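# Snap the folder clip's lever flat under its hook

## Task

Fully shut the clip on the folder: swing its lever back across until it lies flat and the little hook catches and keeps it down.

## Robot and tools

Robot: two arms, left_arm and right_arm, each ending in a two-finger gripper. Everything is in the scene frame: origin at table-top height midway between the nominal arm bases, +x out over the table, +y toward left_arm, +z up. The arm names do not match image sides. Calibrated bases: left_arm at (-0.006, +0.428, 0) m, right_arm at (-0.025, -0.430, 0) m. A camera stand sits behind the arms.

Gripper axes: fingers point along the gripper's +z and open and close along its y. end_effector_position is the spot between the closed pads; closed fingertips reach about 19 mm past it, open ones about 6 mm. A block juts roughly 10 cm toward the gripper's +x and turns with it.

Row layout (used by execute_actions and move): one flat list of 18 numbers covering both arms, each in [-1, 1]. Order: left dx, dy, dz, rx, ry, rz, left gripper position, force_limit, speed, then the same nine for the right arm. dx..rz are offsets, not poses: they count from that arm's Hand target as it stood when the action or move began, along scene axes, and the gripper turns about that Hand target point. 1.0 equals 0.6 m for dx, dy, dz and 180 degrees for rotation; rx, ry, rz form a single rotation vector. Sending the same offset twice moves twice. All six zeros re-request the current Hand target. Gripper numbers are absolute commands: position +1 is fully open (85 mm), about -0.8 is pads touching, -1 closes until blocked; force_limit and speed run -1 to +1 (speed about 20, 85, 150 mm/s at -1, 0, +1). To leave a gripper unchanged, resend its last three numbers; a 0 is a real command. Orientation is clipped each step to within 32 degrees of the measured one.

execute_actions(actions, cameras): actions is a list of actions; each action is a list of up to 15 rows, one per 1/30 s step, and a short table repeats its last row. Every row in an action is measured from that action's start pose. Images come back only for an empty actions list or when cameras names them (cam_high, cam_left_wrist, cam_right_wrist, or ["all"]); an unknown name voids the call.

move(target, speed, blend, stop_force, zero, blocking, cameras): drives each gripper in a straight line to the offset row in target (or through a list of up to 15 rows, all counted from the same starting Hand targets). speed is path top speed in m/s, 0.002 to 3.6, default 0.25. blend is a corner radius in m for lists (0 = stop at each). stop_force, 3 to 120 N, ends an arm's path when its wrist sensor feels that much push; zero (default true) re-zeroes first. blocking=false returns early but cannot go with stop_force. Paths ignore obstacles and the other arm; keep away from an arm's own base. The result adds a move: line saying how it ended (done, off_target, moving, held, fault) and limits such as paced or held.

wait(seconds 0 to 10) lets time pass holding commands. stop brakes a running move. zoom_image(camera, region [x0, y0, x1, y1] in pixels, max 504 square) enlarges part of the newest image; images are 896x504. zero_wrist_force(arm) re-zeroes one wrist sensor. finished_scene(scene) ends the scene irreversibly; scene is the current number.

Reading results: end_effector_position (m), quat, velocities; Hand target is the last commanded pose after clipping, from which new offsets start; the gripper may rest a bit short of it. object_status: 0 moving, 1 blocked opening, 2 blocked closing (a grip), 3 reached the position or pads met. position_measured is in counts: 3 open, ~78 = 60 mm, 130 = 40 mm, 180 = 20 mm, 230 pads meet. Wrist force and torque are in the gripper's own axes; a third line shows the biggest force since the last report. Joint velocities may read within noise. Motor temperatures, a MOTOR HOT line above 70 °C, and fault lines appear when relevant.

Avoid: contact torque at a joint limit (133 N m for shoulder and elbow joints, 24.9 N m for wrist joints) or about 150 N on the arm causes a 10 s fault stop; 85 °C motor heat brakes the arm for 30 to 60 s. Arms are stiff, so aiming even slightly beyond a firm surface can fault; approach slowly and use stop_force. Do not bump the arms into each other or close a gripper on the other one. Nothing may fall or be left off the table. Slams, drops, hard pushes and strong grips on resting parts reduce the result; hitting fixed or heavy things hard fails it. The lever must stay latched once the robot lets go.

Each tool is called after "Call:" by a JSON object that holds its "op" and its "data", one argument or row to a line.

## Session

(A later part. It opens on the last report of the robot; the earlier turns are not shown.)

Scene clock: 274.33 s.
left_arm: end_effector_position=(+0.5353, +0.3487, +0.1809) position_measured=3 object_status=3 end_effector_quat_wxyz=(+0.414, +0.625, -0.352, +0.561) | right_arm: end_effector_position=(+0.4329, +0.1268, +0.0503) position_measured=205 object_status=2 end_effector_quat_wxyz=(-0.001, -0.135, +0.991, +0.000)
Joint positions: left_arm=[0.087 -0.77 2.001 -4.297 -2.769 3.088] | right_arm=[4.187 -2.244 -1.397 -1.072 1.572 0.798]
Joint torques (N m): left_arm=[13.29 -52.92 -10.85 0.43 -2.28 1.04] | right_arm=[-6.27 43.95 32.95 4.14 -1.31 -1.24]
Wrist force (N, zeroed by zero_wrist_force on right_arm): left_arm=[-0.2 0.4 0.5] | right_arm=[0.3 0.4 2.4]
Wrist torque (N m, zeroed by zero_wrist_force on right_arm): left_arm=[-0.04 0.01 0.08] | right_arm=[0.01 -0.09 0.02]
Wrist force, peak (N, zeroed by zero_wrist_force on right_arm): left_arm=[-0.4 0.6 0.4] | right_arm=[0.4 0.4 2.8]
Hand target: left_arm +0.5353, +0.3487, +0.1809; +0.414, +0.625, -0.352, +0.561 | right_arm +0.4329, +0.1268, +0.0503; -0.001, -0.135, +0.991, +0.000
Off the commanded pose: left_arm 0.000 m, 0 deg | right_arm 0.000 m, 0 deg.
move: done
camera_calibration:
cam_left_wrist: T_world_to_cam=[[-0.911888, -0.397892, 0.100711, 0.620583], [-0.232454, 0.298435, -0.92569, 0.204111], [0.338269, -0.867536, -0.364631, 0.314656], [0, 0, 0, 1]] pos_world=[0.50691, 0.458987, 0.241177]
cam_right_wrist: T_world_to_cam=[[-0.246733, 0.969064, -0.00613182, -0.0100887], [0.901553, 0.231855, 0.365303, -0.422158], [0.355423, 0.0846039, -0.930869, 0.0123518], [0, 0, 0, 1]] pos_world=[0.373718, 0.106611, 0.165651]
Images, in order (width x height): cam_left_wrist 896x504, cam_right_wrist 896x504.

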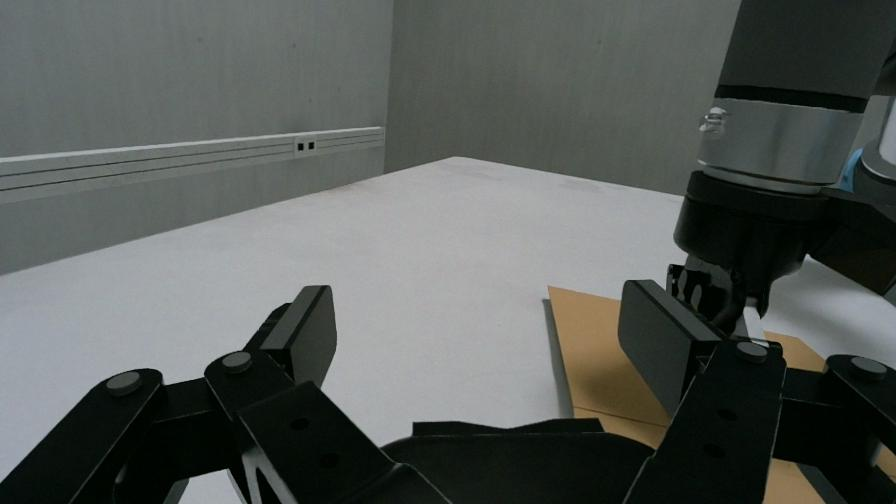

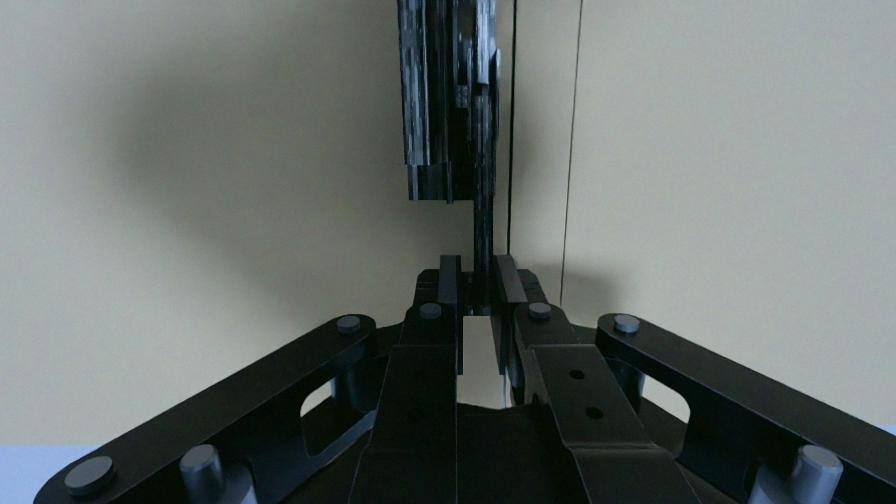

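Call:
{"op": "move", "data": {
  "target": [0,0,0,0,0,0,1,1,1,0.0077,0.0021,-0.0205,0,0,0,-1,-1,-1],
  "speed": 0.03,
  "cameras": ["cam_right_wrist", "cam_left_wrist"]
}}

Call:
{"op": "zoom_image", "data": {
  "camera": "cam_right_wrist",
  "region": [370, 100, 580, 310]
}}

Scene clock: 353.73 s.
left_arm: end_effector_position=(+0.5353, +0.3487, +0.1809) position_measured=3 object_status=3 end_effector_quat_wxyz=(+0.414, +0.625, -0.352, +0.561) | right_arm: end_effector_position=(+0.4376, +0.1281, +0.0379) position_measured=205 object_status=2 end_effector_quat_wxyz=(-0.001, -0.135, +0.991, +0.000)
Joint positions: left_arm=[0.087 -0.77 2.001 -4.297 -2.769 3.088] | right_arm=[4.182 -2.266 -1.392 -1.054 1.572 0.793]
Joint torques (N m): left_arm=[13.17 -54.08 -9.69 0.28 -2.48 0.78] | right_arm=[1.24 59.87 27.15 1.03 -0.7 -0.44]
Wrist force (N, zeroed by zero_wrist_force on right_arm): left_arm=[-0.2 0.5 0.2] | right_arm=[0.5 0.2 2.3]
Wrist torque (N m, zeroed by zero_wrist_force on right_arm): left_arm=[-0.02 0.00 0.08] | right_arm=[0.01 -0.06 0.21]
Wrist force, peak (N, zeroed by zero_wrist_force on right_arm): left_arm=[-0.3 0.6 0.3] | right_arm=[0.2 0.4 3.0]
Hand target: left_arm +0.5353, +0.3487, +0.1809; +0.414, +0.625, -0.352, +0.561 | right_arm +0.4375, +0.1281, +0.0380; -0.001, -0.135, +0.991, +0.000
Off the commanded pose: left_arm 0.000 m, 0 deg | right_arm 0.000 m, 0 deg.
move: done
camera_calibration:
cam_left_wrist: T_world_to_cam=[[-0.911888, -0.397892, 0.100711, 0.620583], [-0.232454, 0.298435, -0.92569, 0.204111], [0.338269, -0.867536, -0.364631, 0.314656], [0, 0, 0, 1]] pos_world=[0.50691, 0.458987, 0.241177]
cam_right_wrist: T_world_to_cam=[[-0.246678, 0.969079, -0.00600716, -0.0103062], [0.901556, 0.231755, 0.365358, -0.422166], [0.355453, 0.08471, -0.930848, -0.000996793], [0, 0, 0, 1]] pos_world=[0.378418, 0.107911, 0.153252]
Images, in order (width x height): cam_left_wrist 896x504, cam_right_wrist 896x504.

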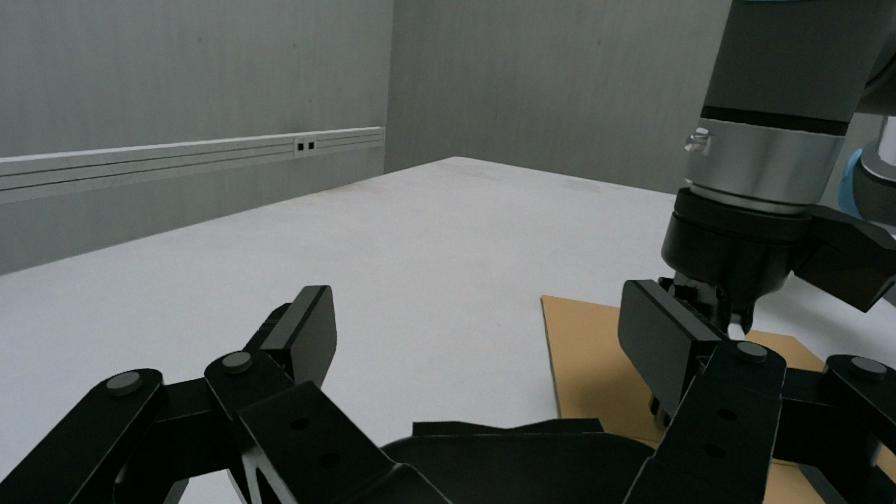

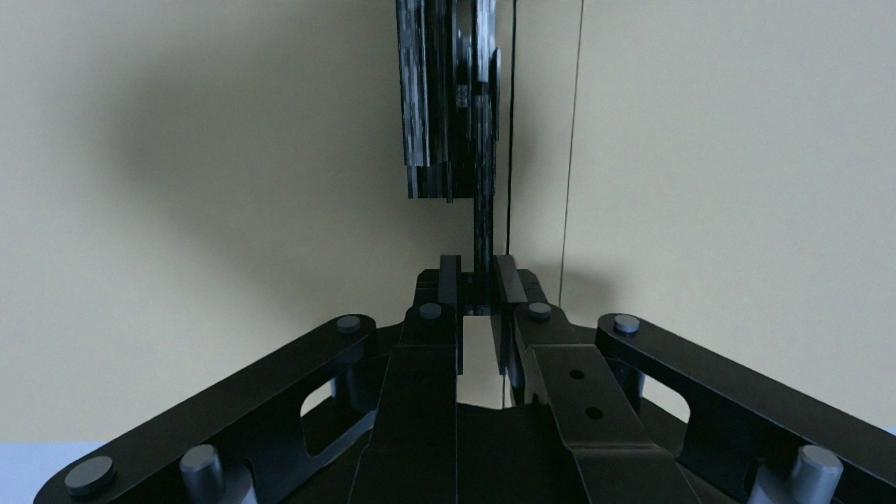

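Scaled by 2.400 from the camera's 896x504 image, which has a finer 1280x720 frame.

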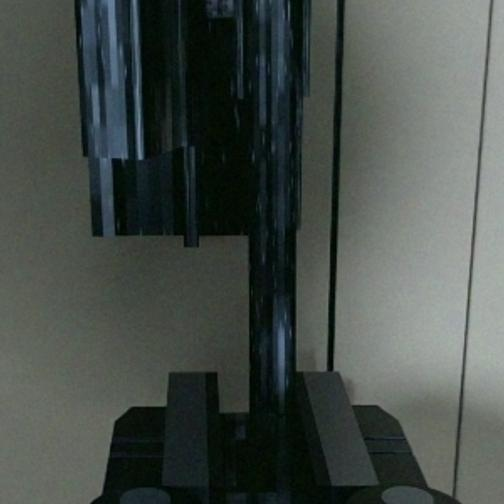

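Call:
{"op": "move", "data": {
  "target": [0,0,0,0,0,0,1,1,1,0.0052,0.0015,-0.0133,0,0,0,-1,-1,-1],
  "speed": 0.02,
  "stop_force": 4,
  "cameras": ["cam_right_wrist"]
}}

Call:
{"op": "zoom_image", "data": {
  "camera": "cam_right_wrist",
  "region": [370, 100, 580, 310]
}}

Scene clock: 360.23 s.
left_arm: end_effector_position=(+0.5353, +0.3487, +0.1809) position_measured=3 object_status=3 end_effector_quat_wxyz=(+0.414, +0.625, -0.352, +0.561) | right_arm: end_effector_position=(+0.4407, +0.1290, +0.0299) position_measured=205 object_status=2 end_effector_quat_wxyz=(-0.001, -0.135, +0.991, +0.000)
Joint positions: left_arm=[0.087 -0.77 2.001 -4.297 -2.769 3.088] | right_arm=[4.179 -2.282 -1.388 -1.043 1.572 0.79]
Joint torques (N m): left_arm=[12.99 -54.26 -9.12 0.3 -2.38 0.81] | right_arm=[-0.13 56.45 17.77 1.14 -0.14 0.16]
Wrist force (N, zeroed by zero_wrist_force on right_arm): left_arm=[-0.4 0.5 0.0] | right_arm=[1.6 -0.1 -2.8]
Wrist torque (N m, zeroed by zero_wrist_force on right_arm): left_arm=[-0.03 0.04 0.08] | right_arm=[0.01 0.04 0.20]
Wrist force, peak (N, zeroed by zero_wrist_force on right_arm): left_arm=[-0.6 0.3 0.3] | right_arm=[1.6 0.0 -3.1]
Hand target: left_arm +0.5353, +0.3487, +0.1809; +0.414, +0.625, -0.352, +0.561 | right_arm +0.4407, +0.1290, +0.0299; -0.001, -0.135, +0.991, +0.000
Off the commanded pose: left_arm 0.000 m, 0 deg | right_arm 0.000 m, 0 deg.
move: contact (right_arm)
camera_calibration:
cam_right_wrist: T_world_to_cam=[[-0.246679, 0.969079, -0.00600692, -0.0104617], [0.901569, 0.231758, 0.365325, -0.422247], [0.355421, 0.0847021, -0.930861, -0.00960669], [0, 0, 0, 1]] pos_world=[0.381518, 0.108811, 0.145252]
Images, in order (width x height): cam_right_wrist 896x504.

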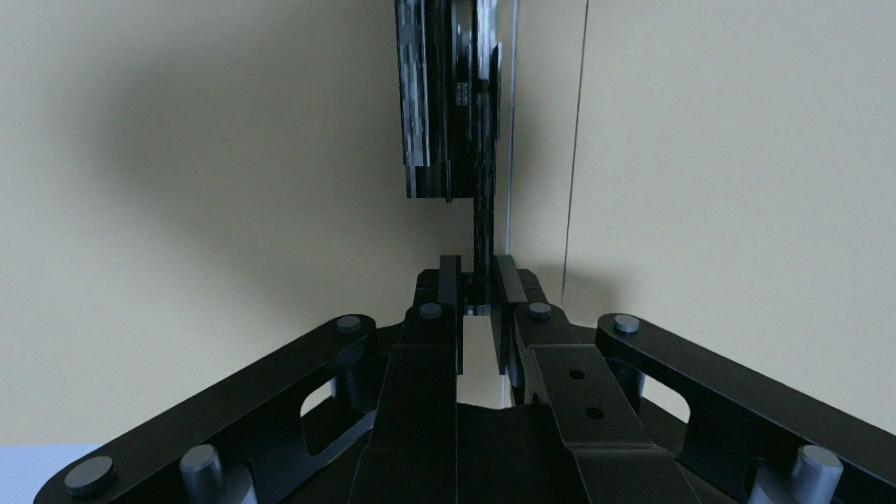

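Scaled by 2.400 from the camera's 896x504 image, which has a finer 1280x720 frame.

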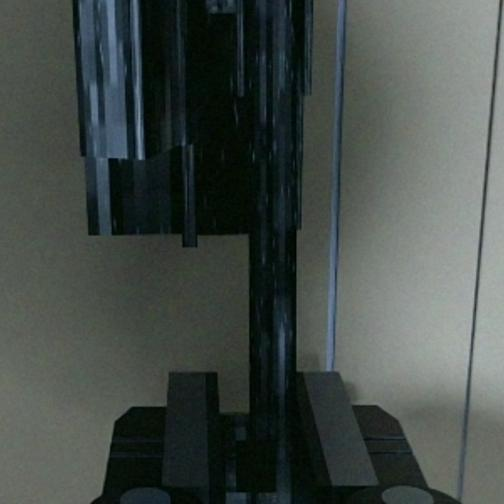

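Call:
{"op": "move", "data": {
  "target": [
    [0,0,0,0,0,0,1,1,1,0,0,0,0,0,0,0.05,-1,-1],
    [0,0,0,0,0,0,1,1,1,0,0,0.1167,0,0,0,0.05,-1,-1],
    [-0.0588,-0.0312,0.0318,0.2497,0.4565,0.3232,1,1,1,-0.0118,-0.1478,0.1168,0.1606,0.0445,0,0.05,-1,-1]
  ],
  "speed": [0.1,0.15,0.4],
  "cameras": ["all"]
}}

Scene clock: 388.50 s.
left_arm: end_effector_position=(+0.5001, +0.3300, +0.2000) position_measured=3 object_status=3 end_effector_quat_wxyz=(+0.000, +0.991, +0.135, +0.001) | right_arm: end_effector_position=(+0.4336, +0.0402, +0.1000) position_measured=123 object_status=3 end_effector_quat_wxyz=(-0.035, -0.130, +0.957, +0.257)
Joint positions: left_arm=[-0.416 -1.506 1.843 -1.909 -1.571 2.418] | right_arm=[3.954 -2.035 -1.796 -0.582 2.008 0.632]
Joint torques (N m): left_arm=[12.45 -31.34 -27.59 -1.41 -2.43 -1.2] | right_arm=[6.27 37.81 30.92 2.3 -0.93 1.46]
Wrist force (N, zeroed by zero_wrist_force on right_arm): left_arm=[0.3 0.5 1.0] | right_arm=[0.9 -0.7 0.9]
Wrist torque (N m, zeroed by zero_wrist_force on right_arm): left_arm=[0.01 0.48 -0.20] | right_arm=[0.07 -0.12 0.24]
Wrist force, peak (N, zeroed by zero_wrist_force on right_arm): left_arm=[0.5 1.0 1.4] | right_arm=[1.3 0.0 -3.5]
Hand target: left_arm +0.5001, +0.3300, +0.2000; +0.000, +0.991, +0.135, +0.001 | right_arm +0.4336, +0.0403, +0.1000; -0.035, -0.130, +0.957, +0.257
Off the commanded pose: left_arm 0.000 m, 0 deg | right_arm 0.000 m, 0 deg.
move: done
camera_calibration:
cam_left_wrist: T_world_to_cam=[[0.245292, -0.969354, 0.0135972, 0.206382], [-0.912561, -0.226141, 0.340723, 0.479069], [-0.327206, -0.0959849, -0.940065, 0.510614], [0, 0, 0, 1]] pos_world=[0.553632, 0.357406, 0.313974]
cam_right_wrist: T_world_to_cam=[[-0.211728, 0.843003, 0.494487, 0.0140309], [0.949726, 0.0580709, 0.307651, -0.428959], [0.230635, 0.534765, -0.812917, 0.0898975], [0, 0, 0, 1]] pos_world=[0.38963, -0.0349921, 0.198111]

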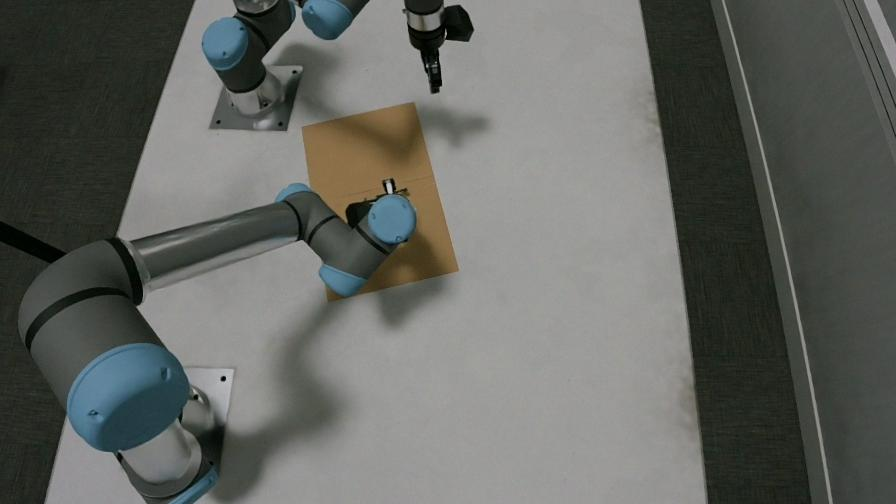

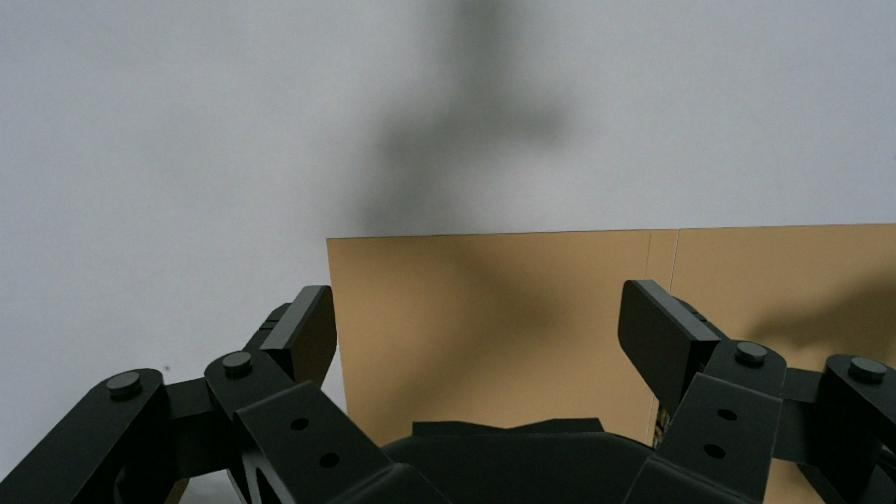

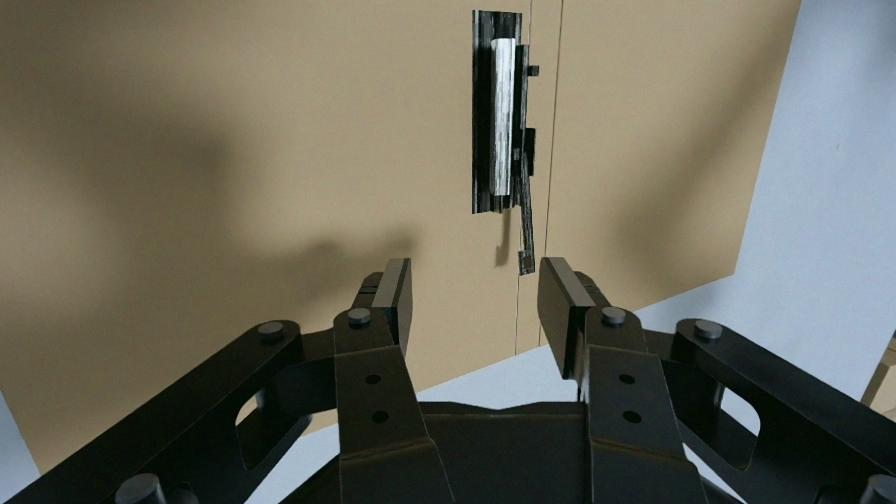

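Call:
{"op": "zoom_image", "data": {
  "camera": "cam_right_wrist",
  "region": [440, 0, 580, 140]
}}

Call:
{"op": "zoom_image", "data": {
  "camera": "cam_right_wrist",
  "region": [440, 140, 580, 280]
}}

Scaled by 3.600 from the camera's 896x504 image, which has a finer 1280x720 frame.

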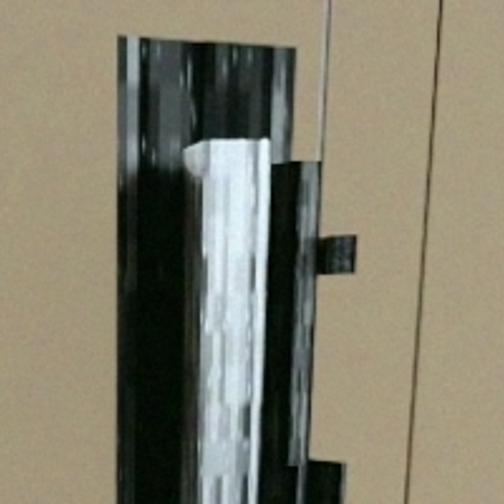

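Scaled by 3.600 from the camera's 896x504 image, which has a finer 1280x720 frame.

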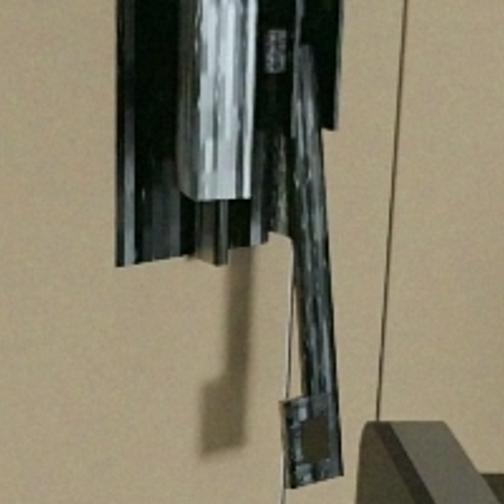

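Call:
{"op": "move", "data": {
  "target": [
    [0,0,0,0,0,0,0.05,-1,-1,0,0,0,0,0,0,-1,-1,0],
    [-0.0985,-0.3283,-0.1167,0,0,0,0.05,-1,-1,0,0,-0.0833,0,0,0,-1,-1,0]
  ],
  "speed": [0.2,0.25],
  "cameras": ["all"]
}}

Call:
{"op": "zoom_image", "data": {
  "camera": "cam_left_wrist",
  "region": [330, 100, 620, 390]
}}

Scene clock: 405.60 s.
left_arm: end_effector_position=(+0.4410, +0.1331, +0.1300) position_measured=123 object_status=3 end_effector_quat_wxyz=(+0.000, +0.991, +0.135, +0.001) | right_arm: end_effector_position=(+0.4335, +0.0402, +0.0499) position_measured=232 object_status=3 end_effector_quat_wxyz=(-0.036, -0.130, +0.957, +0.257)
Joint positions: left_arm=[-0.798 -1.388 1.904 -2.088 -1.57 2.036] | right_arm=[3.954 -2.117 -1.829 -0.467 2.008 0.632]
Joint torques (N m): left_arm=[-2.42 -35.12 -15.65 -2.09 1.02 -1.06] | right_arm=[4.81 50.82 28.89 1.56 2.69 0.93]
Wrist force (N, zeroed by zero_wrist_force on right_arm): left_arm=[0.3 0.3 1.1] | right_arm=[0.6 -0.8 1.2]
Wrist torque (N m, zeroed by zero_wrist_force on right_arm): left_arm=[-0.03 0.49 -0.20] | right_arm=[0.05 -0.07 0.24]
Wrist force, peak (N, zeroed by zero_wrist_force on right_arm): left_arm=[-1.4 2.8 2.3] | right_arm=[0.5 -1.4 1.8]
Hand target: left_arm +0.4410, +0.1330, +0.1300; +0.000, +0.991, +0.135, +0.001 | right_arm +0.4336, +0.0403, +0.0500; -0.035, -0.130, +0.957, +0.257
Off the commanded pose: left_arm 0.000 m, 0 deg | right_arm 0.000 m, 0 deg.
move: done
camera_calibration:
cam_left_wrist: T_world_to_cam=[[0.245469, -0.96931, 0.0135334, 0.0308611], [-0.912513, -0.226329, 0.340726, 0.404556], [-0.327206, -0.0959872, -0.940065, 0.406605], [0, 0, 0, 1]] pos_world=[0.494632, 0.160506, 0.243974]
cam_right_wrist: T_world_to_cam=[[-0.211715, 0.843062, 0.494391, 0.038816], [0.949753, 0.058153, 0.307551, -0.413538], [0.230534, 0.534663, -0.813013, 0.04922], [0, 0, 0, 1]] pos_world=[0.38963, -0.0349919, 0.14801]

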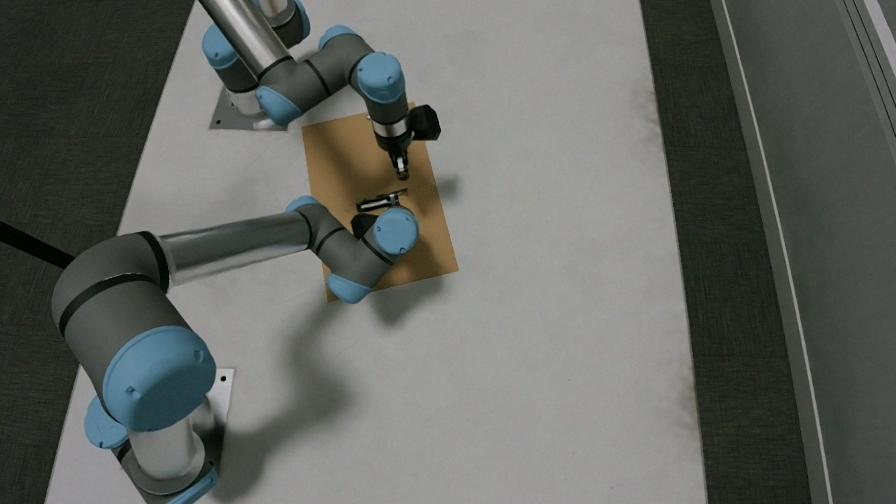

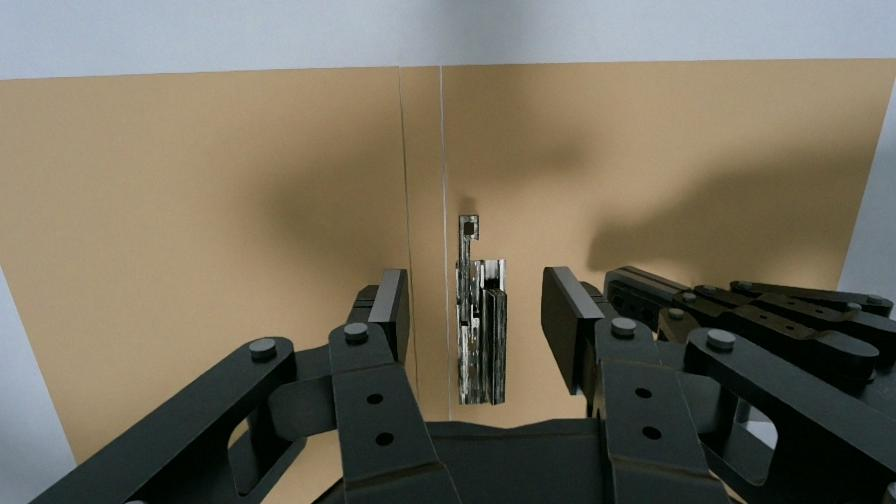

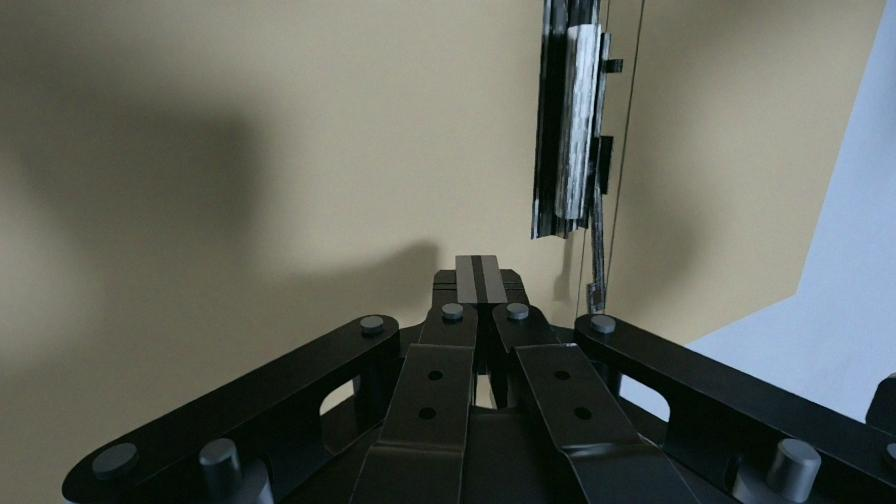

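Scaled by 1.738 from the camera's 896x504 image, which has a finer 1280x720 frame.

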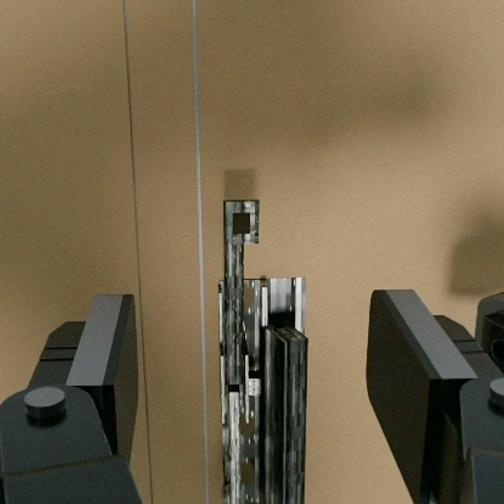

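Call:
{"op": "move", "data": {
  "target": [-0.0153,-0.0087,-0.1083,0,0,0,0.05,-1,-1,0,0,-0.065,0,0,0,-1,-1,0],
  "speed": 0.04,
  "stop_force": 14,
  "cameras": ["all"]
}}

Call:
{"op": "zoom_image", "data": {
  "camera": "cam_left_wrist",
  "region": [350, 160, 590, 400]
}}

Call:
{"op": "zoom_image", "data": {
  "camera": "cam_right_wrist",
  "region": [490, 100, 730, 340]
}}

Scene clock: 422.87 s.
left_arm: end_effector_position=(+0.4318, +0.1278, +0.0650) position_measured=123 object_status=3 end_effector_quat_wxyz=(+0.000, +0.991, +0.135, +0.001) | right_arm: end_effector_position=(+0.4336, +0.0403, +0.0213) position_measured=232 object_status=3 end_effector_quat_wxyz=(-0.035, -0.130, +0.957, +0.257)
Joint positions: left_arm=[-0.818 -1.304 1.997 -2.265 -1.57 2.015] | right_arm=[3.954 -2.169 -1.841 -0.403 2.008 0.632]
Joint torques (N m): left_arm=[9.51 -43.34 -26.46 -2.5 1.66 1.19] | right_arm=[3.99 33.99 25.12 2.7 -2.99 0.51]
Wrist force (N, zeroed by zero_wrist_force on right_arm): left_arm=[0.0 0.7 1.4] | right_arm=[2.6 4.5 -7.4]
Wrist torque (N m, zeroed by zero_wrist_force on right_arm): left_arm=[0.03 0.52 -0.09] | right_arm=[0.02 0.10 0.26]
Wrist force, peak (N, zeroed by zero_wrist_force on right_arm): left_arm=[-0.1 0.5 1.9] | right_arm=[7.0 11.7 -40.6]
Hand target: left_arm +0.4318, +0.1278, +0.0650; +0.000, +0.991, +0.135, +0.001 | right_arm +0.4336, +0.0403, +0.0213; -0.035, -0.130, +0.957, +0.257 (not the last commanded pose)
Off the commanded pose: left_arm 0.000 m, 0 deg | right_arm 0.010 m, 0 deg.
move: contact (right_arm)
camera_calibration:
cam_left_wrist: T_world_to_cam=[[0.245517, -0.969297, 0.0135944, 0.0288502], [-0.912459, -0.226339, 0.340865, 0.416968], [-0.327323, -0.0960925, -0.940014, 0.342013], [0, 0, 0, 1]] pos_world=[0.485331, 0.155205, 0.178975]
cam_right_wrist: T_world_to_cam=[[-0.211746, 0.842958, 0.494556, 0.0529656], [0.949724, 0.0580667, 0.307655, -0.404842], [0.230623, 0.534837, -0.812873, 0.0259001], [0, 0, 0, 1]] pos_world=[0.38973, -0.0349923, 0.119411]

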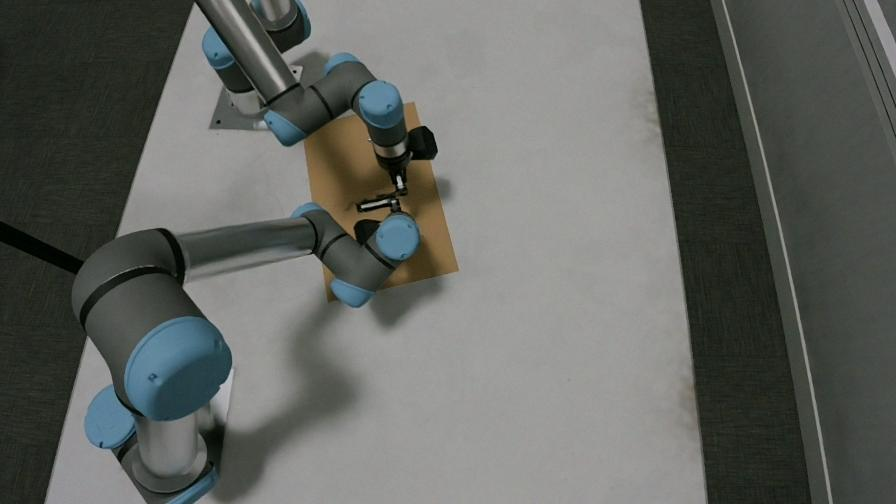

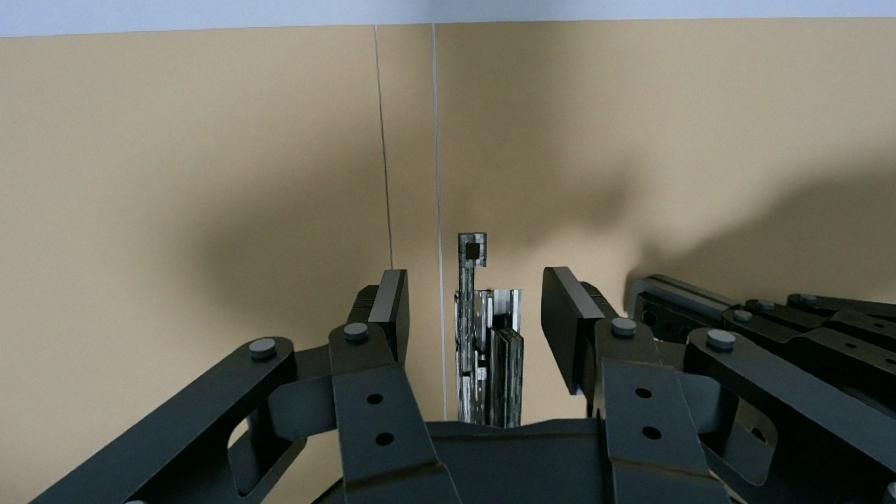

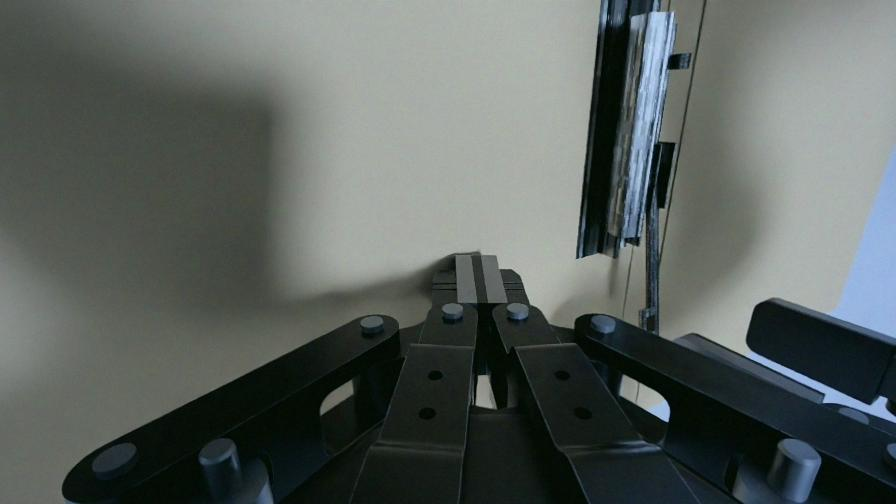

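Scaled by 2.100 from the camera's 896x504 image, which has a finer 1280x720 frame.

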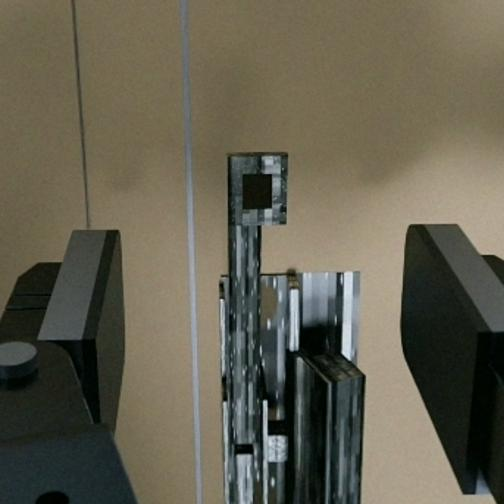

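Scaled by 2.100 from the camera's 896x504 image, which has a finer 1280x720 frame.

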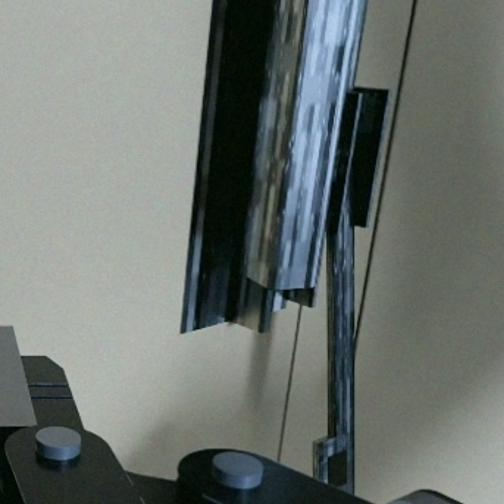

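Call:
{"op": "move", "data": {
  "target": [0.0102,0.001,-0.055,0,0,0,0.05,-1,-1,0,0,0,0,0,0,-1,-1,0],
  "speed": 0.03,
  "stop_force": 6,
  "cameras": ["all"]
}}

Call:
{"op": "zoom_image", "data": {
  "camera": "cam_left_wrist",
  "region": [350, 190, 590, 430]
}}

Call:
{"op": "zoom_image", "data": {
  "camera": "cam_right_wrist",
  "region": [550, 150, 730, 330]
}}

Scene clock: 440.67 s.
left_arm: end_effector_position=(+0.4325, +0.1278, +0.0613) position_measured=123 object_status=3 end_effector_quat_wxyz=(+0.000, +0.991, +0.135, +0.001) | right_arm: end_effector_position=(+0.4336, +0.0403, +0.0213) position_measured=232 object_status=3 end_effector_quat_wxyz=(-0.035, -0.130, +0.957, +0.257)
Joint positions: left_arm=[-0.817 -1.297 2 -2.275 -1.57 2.017] | right_arm=[3.954 -2.169 -1.841 -0.403 2.008 0.632]
Joint torques (N m): left_arm=[6.96 -44.8 -24.9 -1.42 2.55 0.47] | right_arm=[-2.15 34.04 25.21 2.72 -2.57 1.37]
Wrist force (N, zeroed by zero_wrist_force on right_arm): left_arm=[0.2 0.6 1.2] | right_arm=[2.7 4.3 -7.3]
Wrist torque (N m, zeroed by zero_wrist_force on right_arm): left_arm=[0.02 0.50 -0.19] | right_arm=[0.00 0.07 0.27]
Wrist force, peak (N, zeroed by zero_wrist_force on right_arm): left_arm=[0.3 0.4 3.1] | right_arm=[3.3 4.5 -7.6]
Hand target: left_arm +0.4325, +0.1278, +0.0613; +0.000, +0.991, +0.135, +0.001 (not the last commanded pose) | right_arm +0.4336, +0.0403, +0.0213; -0.035, -0.130, +0.957, +0.257
Off the commanded pose: left_arm 0.030 m, 0 deg | right_arm 0.000 m, 0 deg.
move: held (left_arm; a check stopped the path); limits=held
pose unreachable (left arm): on one or more control steps of this call, first in action 0 (counted from 0), this arm could not follow its commanded pose, so it was not sent that pose on those steps. It may still have moved: this result reports where it is.
cause: moving toward the commanded pose would bring a part of the arm too close to another arm (this arm's gripper and the right arm's gripper, 6 mm apart when this arm was first held).
camera_calibration:
cam_left_wrist: T_world_to_cam=[[0.245539, -0.969289, 0.0137395, 0.028765], [-0.912529, -0.226331, 0.340683, 0.419081], [-0.327111, -0.0961885, -0.940078, 0.338634], [0, 0, 0, 1]] pos_world=[0.486131, 0.155305, 0.175174]
cam_right_wrist: T_world_to_cam=[[-0.211746, 0.842958, 0.494556, 0.0529445], [0.949724, 0.0580667, 0.307655, -0.404747], [0.230623, 0.534837, -0.812873, 0.0259232], [0, 0, 0, 1]] pos_world=[0.38963, -0.0349923, 0.119411]

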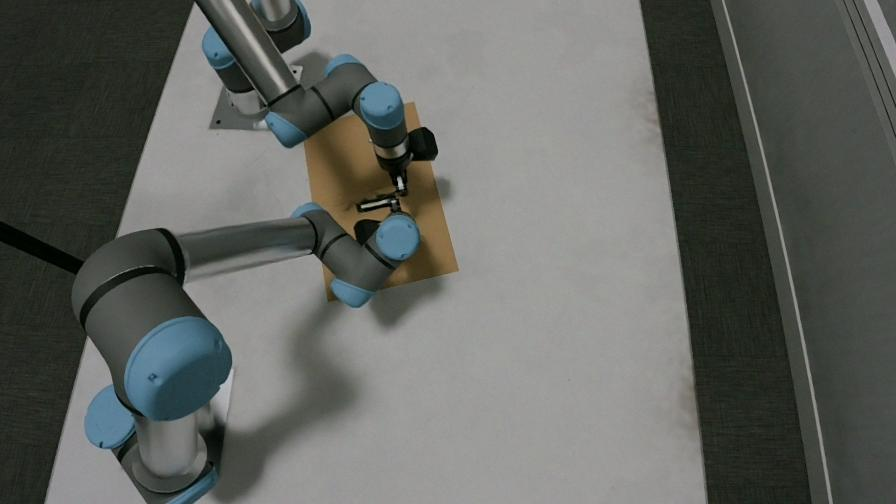

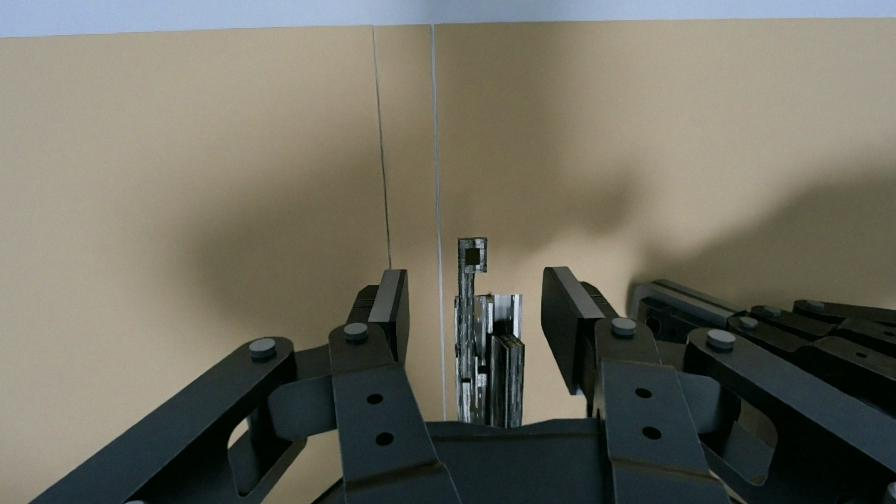

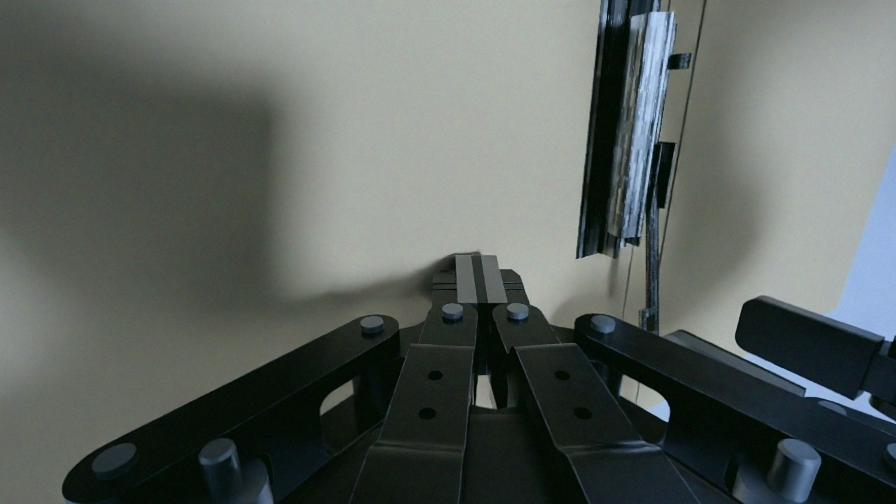

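Scaled by 2.100 from the camera's 896x504 image, which has a finer 1280x720 frame.

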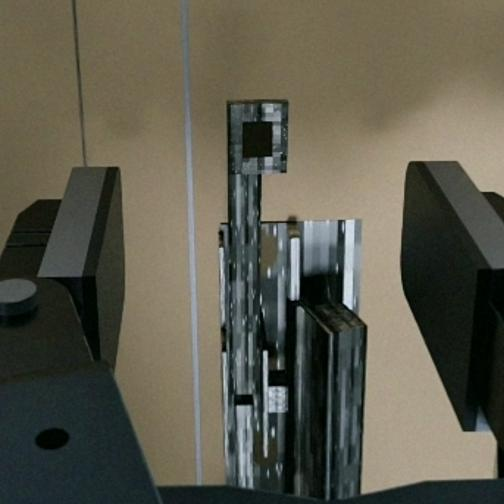

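Scaled by 2.800 from the camera's 896x504 image, which has a finer 1280x720 frame.

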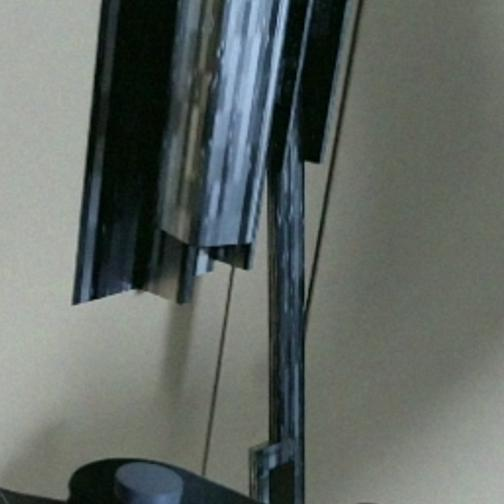

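Call:
{"op": "move", "data": {
  "target": [
    [0.009,0.001,0.1,0,0,0,0.05,-1,-1,0,0,0.06,0,0,0,-1,-1,0],
    [0.009,0.001,0.1,0,0,0,0.05,-1,-1,0,0,0.06,0.0668,-0.2409,0.433,-1,-1,0],
    [0.009,0.001,0.03,0,0,0,0.05,-1,-1,0,0,0.01,0.0668,-0.2409,0.433,-1,-1,0]
  ],
  "speed": [0.2,0.4,0.2],
  "cameras": ["cam_right_wrist"]
}}

Scene clock: 465.00 s.
left_arm: end_effector_position=(+0.4339, +0.1280, +0.0757) position_measured=123 object_status=3 end_effector_quat_wxyz=(+0.000, +0.991, +0.135, +0.001) | right_arm: end_effector_position=(+0.4336, +0.0403, +0.0214) position_measured=232 object_status=3 end_effector_quat_wxyz=(-0.035, -0.130, +0.957, +0.257)
Joint positions: left_arm=[-0.815 -1.318 1.982 -2.235 -1.57 2.019] | right_arm=[3.954 -2.169 -1.841 -0.403 2.008 0.632]
Joint torques (N m): left_arm=[3.92 -32.59 -17.32 -2.2 2.19 -1.09] | right_arm=[-5.91 38.49 23.54 2.16 -0.66 1.25]
Wrist force (N, zeroed by zero_wrist_force on right_arm): left_arm=[0.2 0.5 1.4] | right_arm=[0.1 1.6 -2.0]
Wrist torque (N m, zeroed by zero_wrist_force on right_arm): left_arm=[0.01 0.50 -0.20] | right_arm=[0.02 0.02 0.24]
Wrist force, peak (N, zeroed by zero_wrist_force on right_arm): left_arm=[-0.2 0.8 3.0] | right_arm=[3.0 4.4 -7.6]
Hand target: left_arm +0.4338, +0.1280, +0.0757; +0.000, +0.991, +0.135, +0.001 (not the last commanded pose) | right_arm +0.4336, +0.0403, +0.0214; -0.035, -0.130, +0.957, +0.257 (not the last commanded pose)
Off the commanded pose: left_arm 0.005 m, 0 deg | right_arm 0.006 m, 90 deg.
move: held (right_arm; a check stopped the path), off_target (left_arm; braked when a check withheld steps of right_arm); path passed 0 of 3 targets; limits=held
pose unreachable (right arm): on one or more control steps of this call, first in action 0 (counted from 0), this arm could not follow its commanded pose, so it was not sent that pose on those steps. It may still have moved: this result reports where it is.
cause: moving toward the commanded pose would bring a part of the arm too close to another arm (this arm's gripper and the left arm's gripper, 6 mm apart when this arm was first held).
camera_calibration:
cam_right_wrist: T_world_to_cam=[[-0.211799, 0.84294, 0.494564, 0.0529352], [0.949685, 0.0580407, 0.307781, -0.404873], [0.230736, 0.534868, -0.81282, 0.0259322], [0, 0, 0, 1]] pos_world=[0.38973, -0.0349923, 0.119511]
Images, in order (width x height): cam_right_wrist 896x504.

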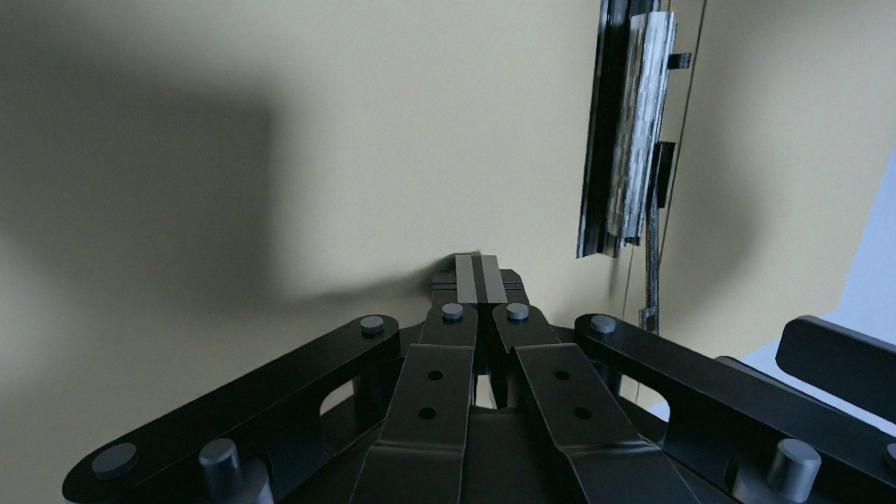

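Call:
{"op": "move", "data": {
  "target": [
    [0.007,0.0006,0.09,0,0,0,0.05,-1,-1,0,0,0,0,0,0,-1,-1,0],
    [0.007,0.0006,0.09,0,0,0,0.05,-1,-1,0,0,0.06,0,0,0,-1,-1,0],
    [0.007,0.0006,0.09,0,0,0,0.05,-1,-1,0,0,0.06,0.0668,-0.2409,0.433,-1,-1,0],
    [0.007,0.0006,0,0,0,0,0.05,-1,-1,0,0,0.012,0.0668,-0.2409,0.433,-1,-1,0]
  ],
  "speed": [0.2,0.2,0.4,0.15],
  "cameras": ["all"]
}}

Call:
{"op": "zoom_image", "data": {
  "camera": "cam_right_wrist",
  "region": [340, 80, 580, 320]
}}

Scene clock: 472.90 s.
left_arm: end_effector_position=(+0.4380, +0.1283, +0.0758) position_measured=123 object_status=3 end_effector_quat_wxyz=(+0.000, +0.991, +0.135, +0.001) | right_arm: end_effector_position=(+0.4336, +0.0403, +0.0286) position_measured=232 object_status=3 end_effector_quat_wxyz=(-0.156, +0.769, -0.585, -0.206)
Joint positions: left_arm=[-0.809 -1.312 1.972 -2.233 -1.57 2.025] | right_arm=[3.955 -2.155 -1.838 -0.42 2.006 -0.939]
Joint torques (N m): left_arm=[-0.49 -33.31 -19.88 -4.18 -1.09 0.94] | right_arm=[-6.42 46.97 28.21 2.41 2.34 0.45]
Wrist force (N, zeroed by zero_wrist_force on right_arm): left_arm=[0.1 0.7 1.2] | right_arm=[0.8 -0.1 2.2]
Wrist torque (N m, zeroed by zero_wrist_force on right_arm): left_arm=[0.05 0.53 -0.20] | right_arm=[-0.07 0.09 0.10]
Wrist force, peak (N, zeroed by zero_wrist_force on right_arm): left_arm=[0.1 0.6 3.2] | right_arm=[0.2 -2.4 3.2]
Hand target: left_arm +0.4380, +0.1283, +0.0757; +0.000, +0.991, +0.135, +0.001 | right_arm +0.4336, +0.0403, +0.0286; -0.156, +0.769, -0.585, -0.206
Off the commanded pose: left_arm 0.000 m, 0 deg | right_arm 0.000 m, 0 deg.
move: done
camera_calibration:
cam_left_wrist: T_world_to_cam=[[0.245554, -0.969286, 0.0137079, 0.027601], [-0.912493, -0.226347, 0.34077, 0.419218], [-0.3272, -0.0961856, -0.940047, 0.354141], [0, 0, 0, 1]] pos_world=[0.491631, 0.155705, 0.189674]
cam_right_wrist: T_world_to_cam=[[-0.969127, -0.2465, 0.00550202, 0.435595], [-0.149558, 0.605442, 0.781711, 0.0340754], [-0.196023, 0.756754, -0.623617, 0.202459], [0, 0, 0, 1]] pos_world=[0.46693, -0.0664683, 0.097223]

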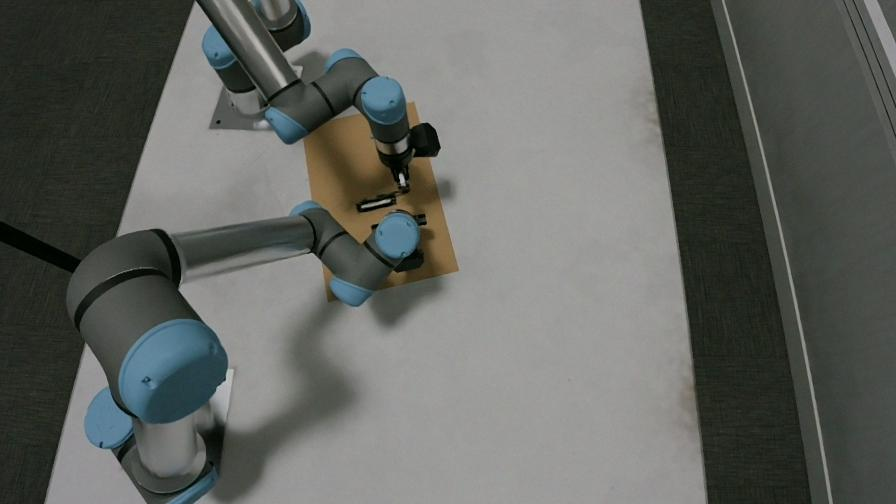

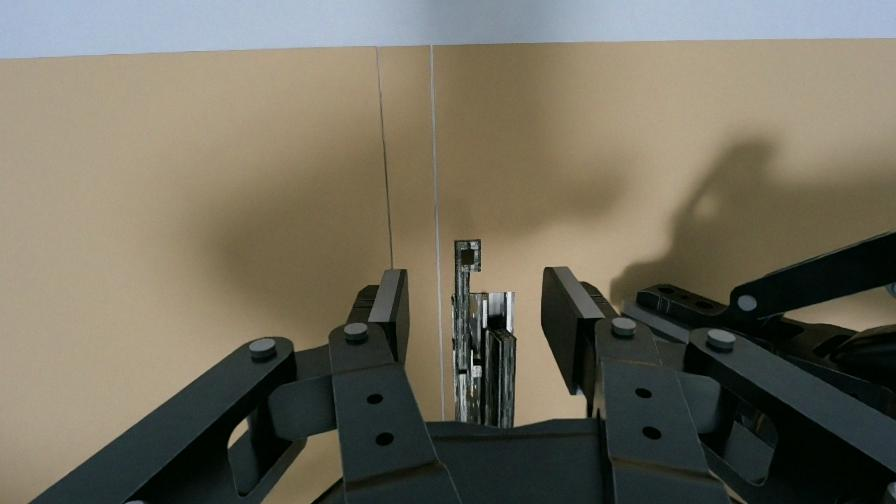

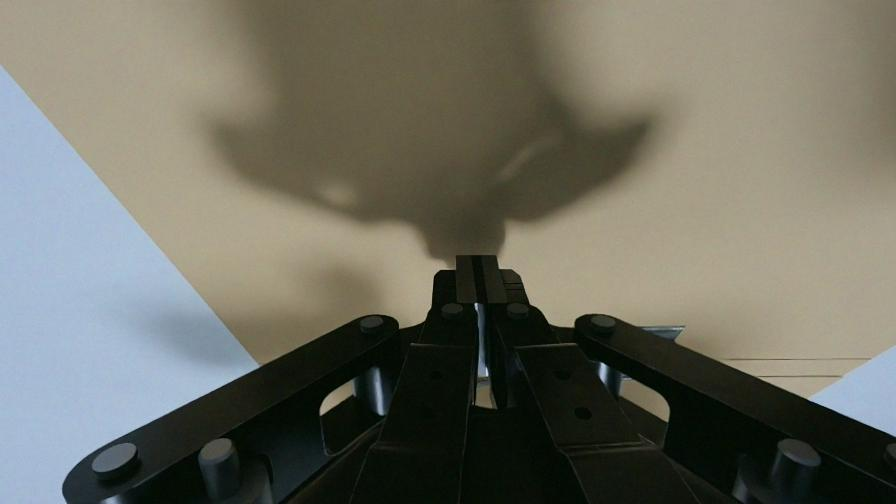

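Scaled by 2.100 from the camera's 896x504 image, which has a finer 1280x720 frame.

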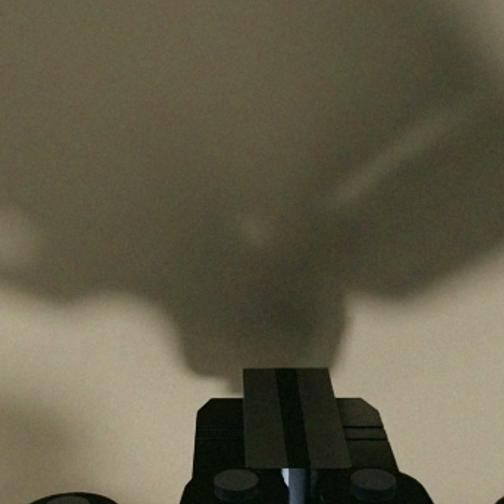

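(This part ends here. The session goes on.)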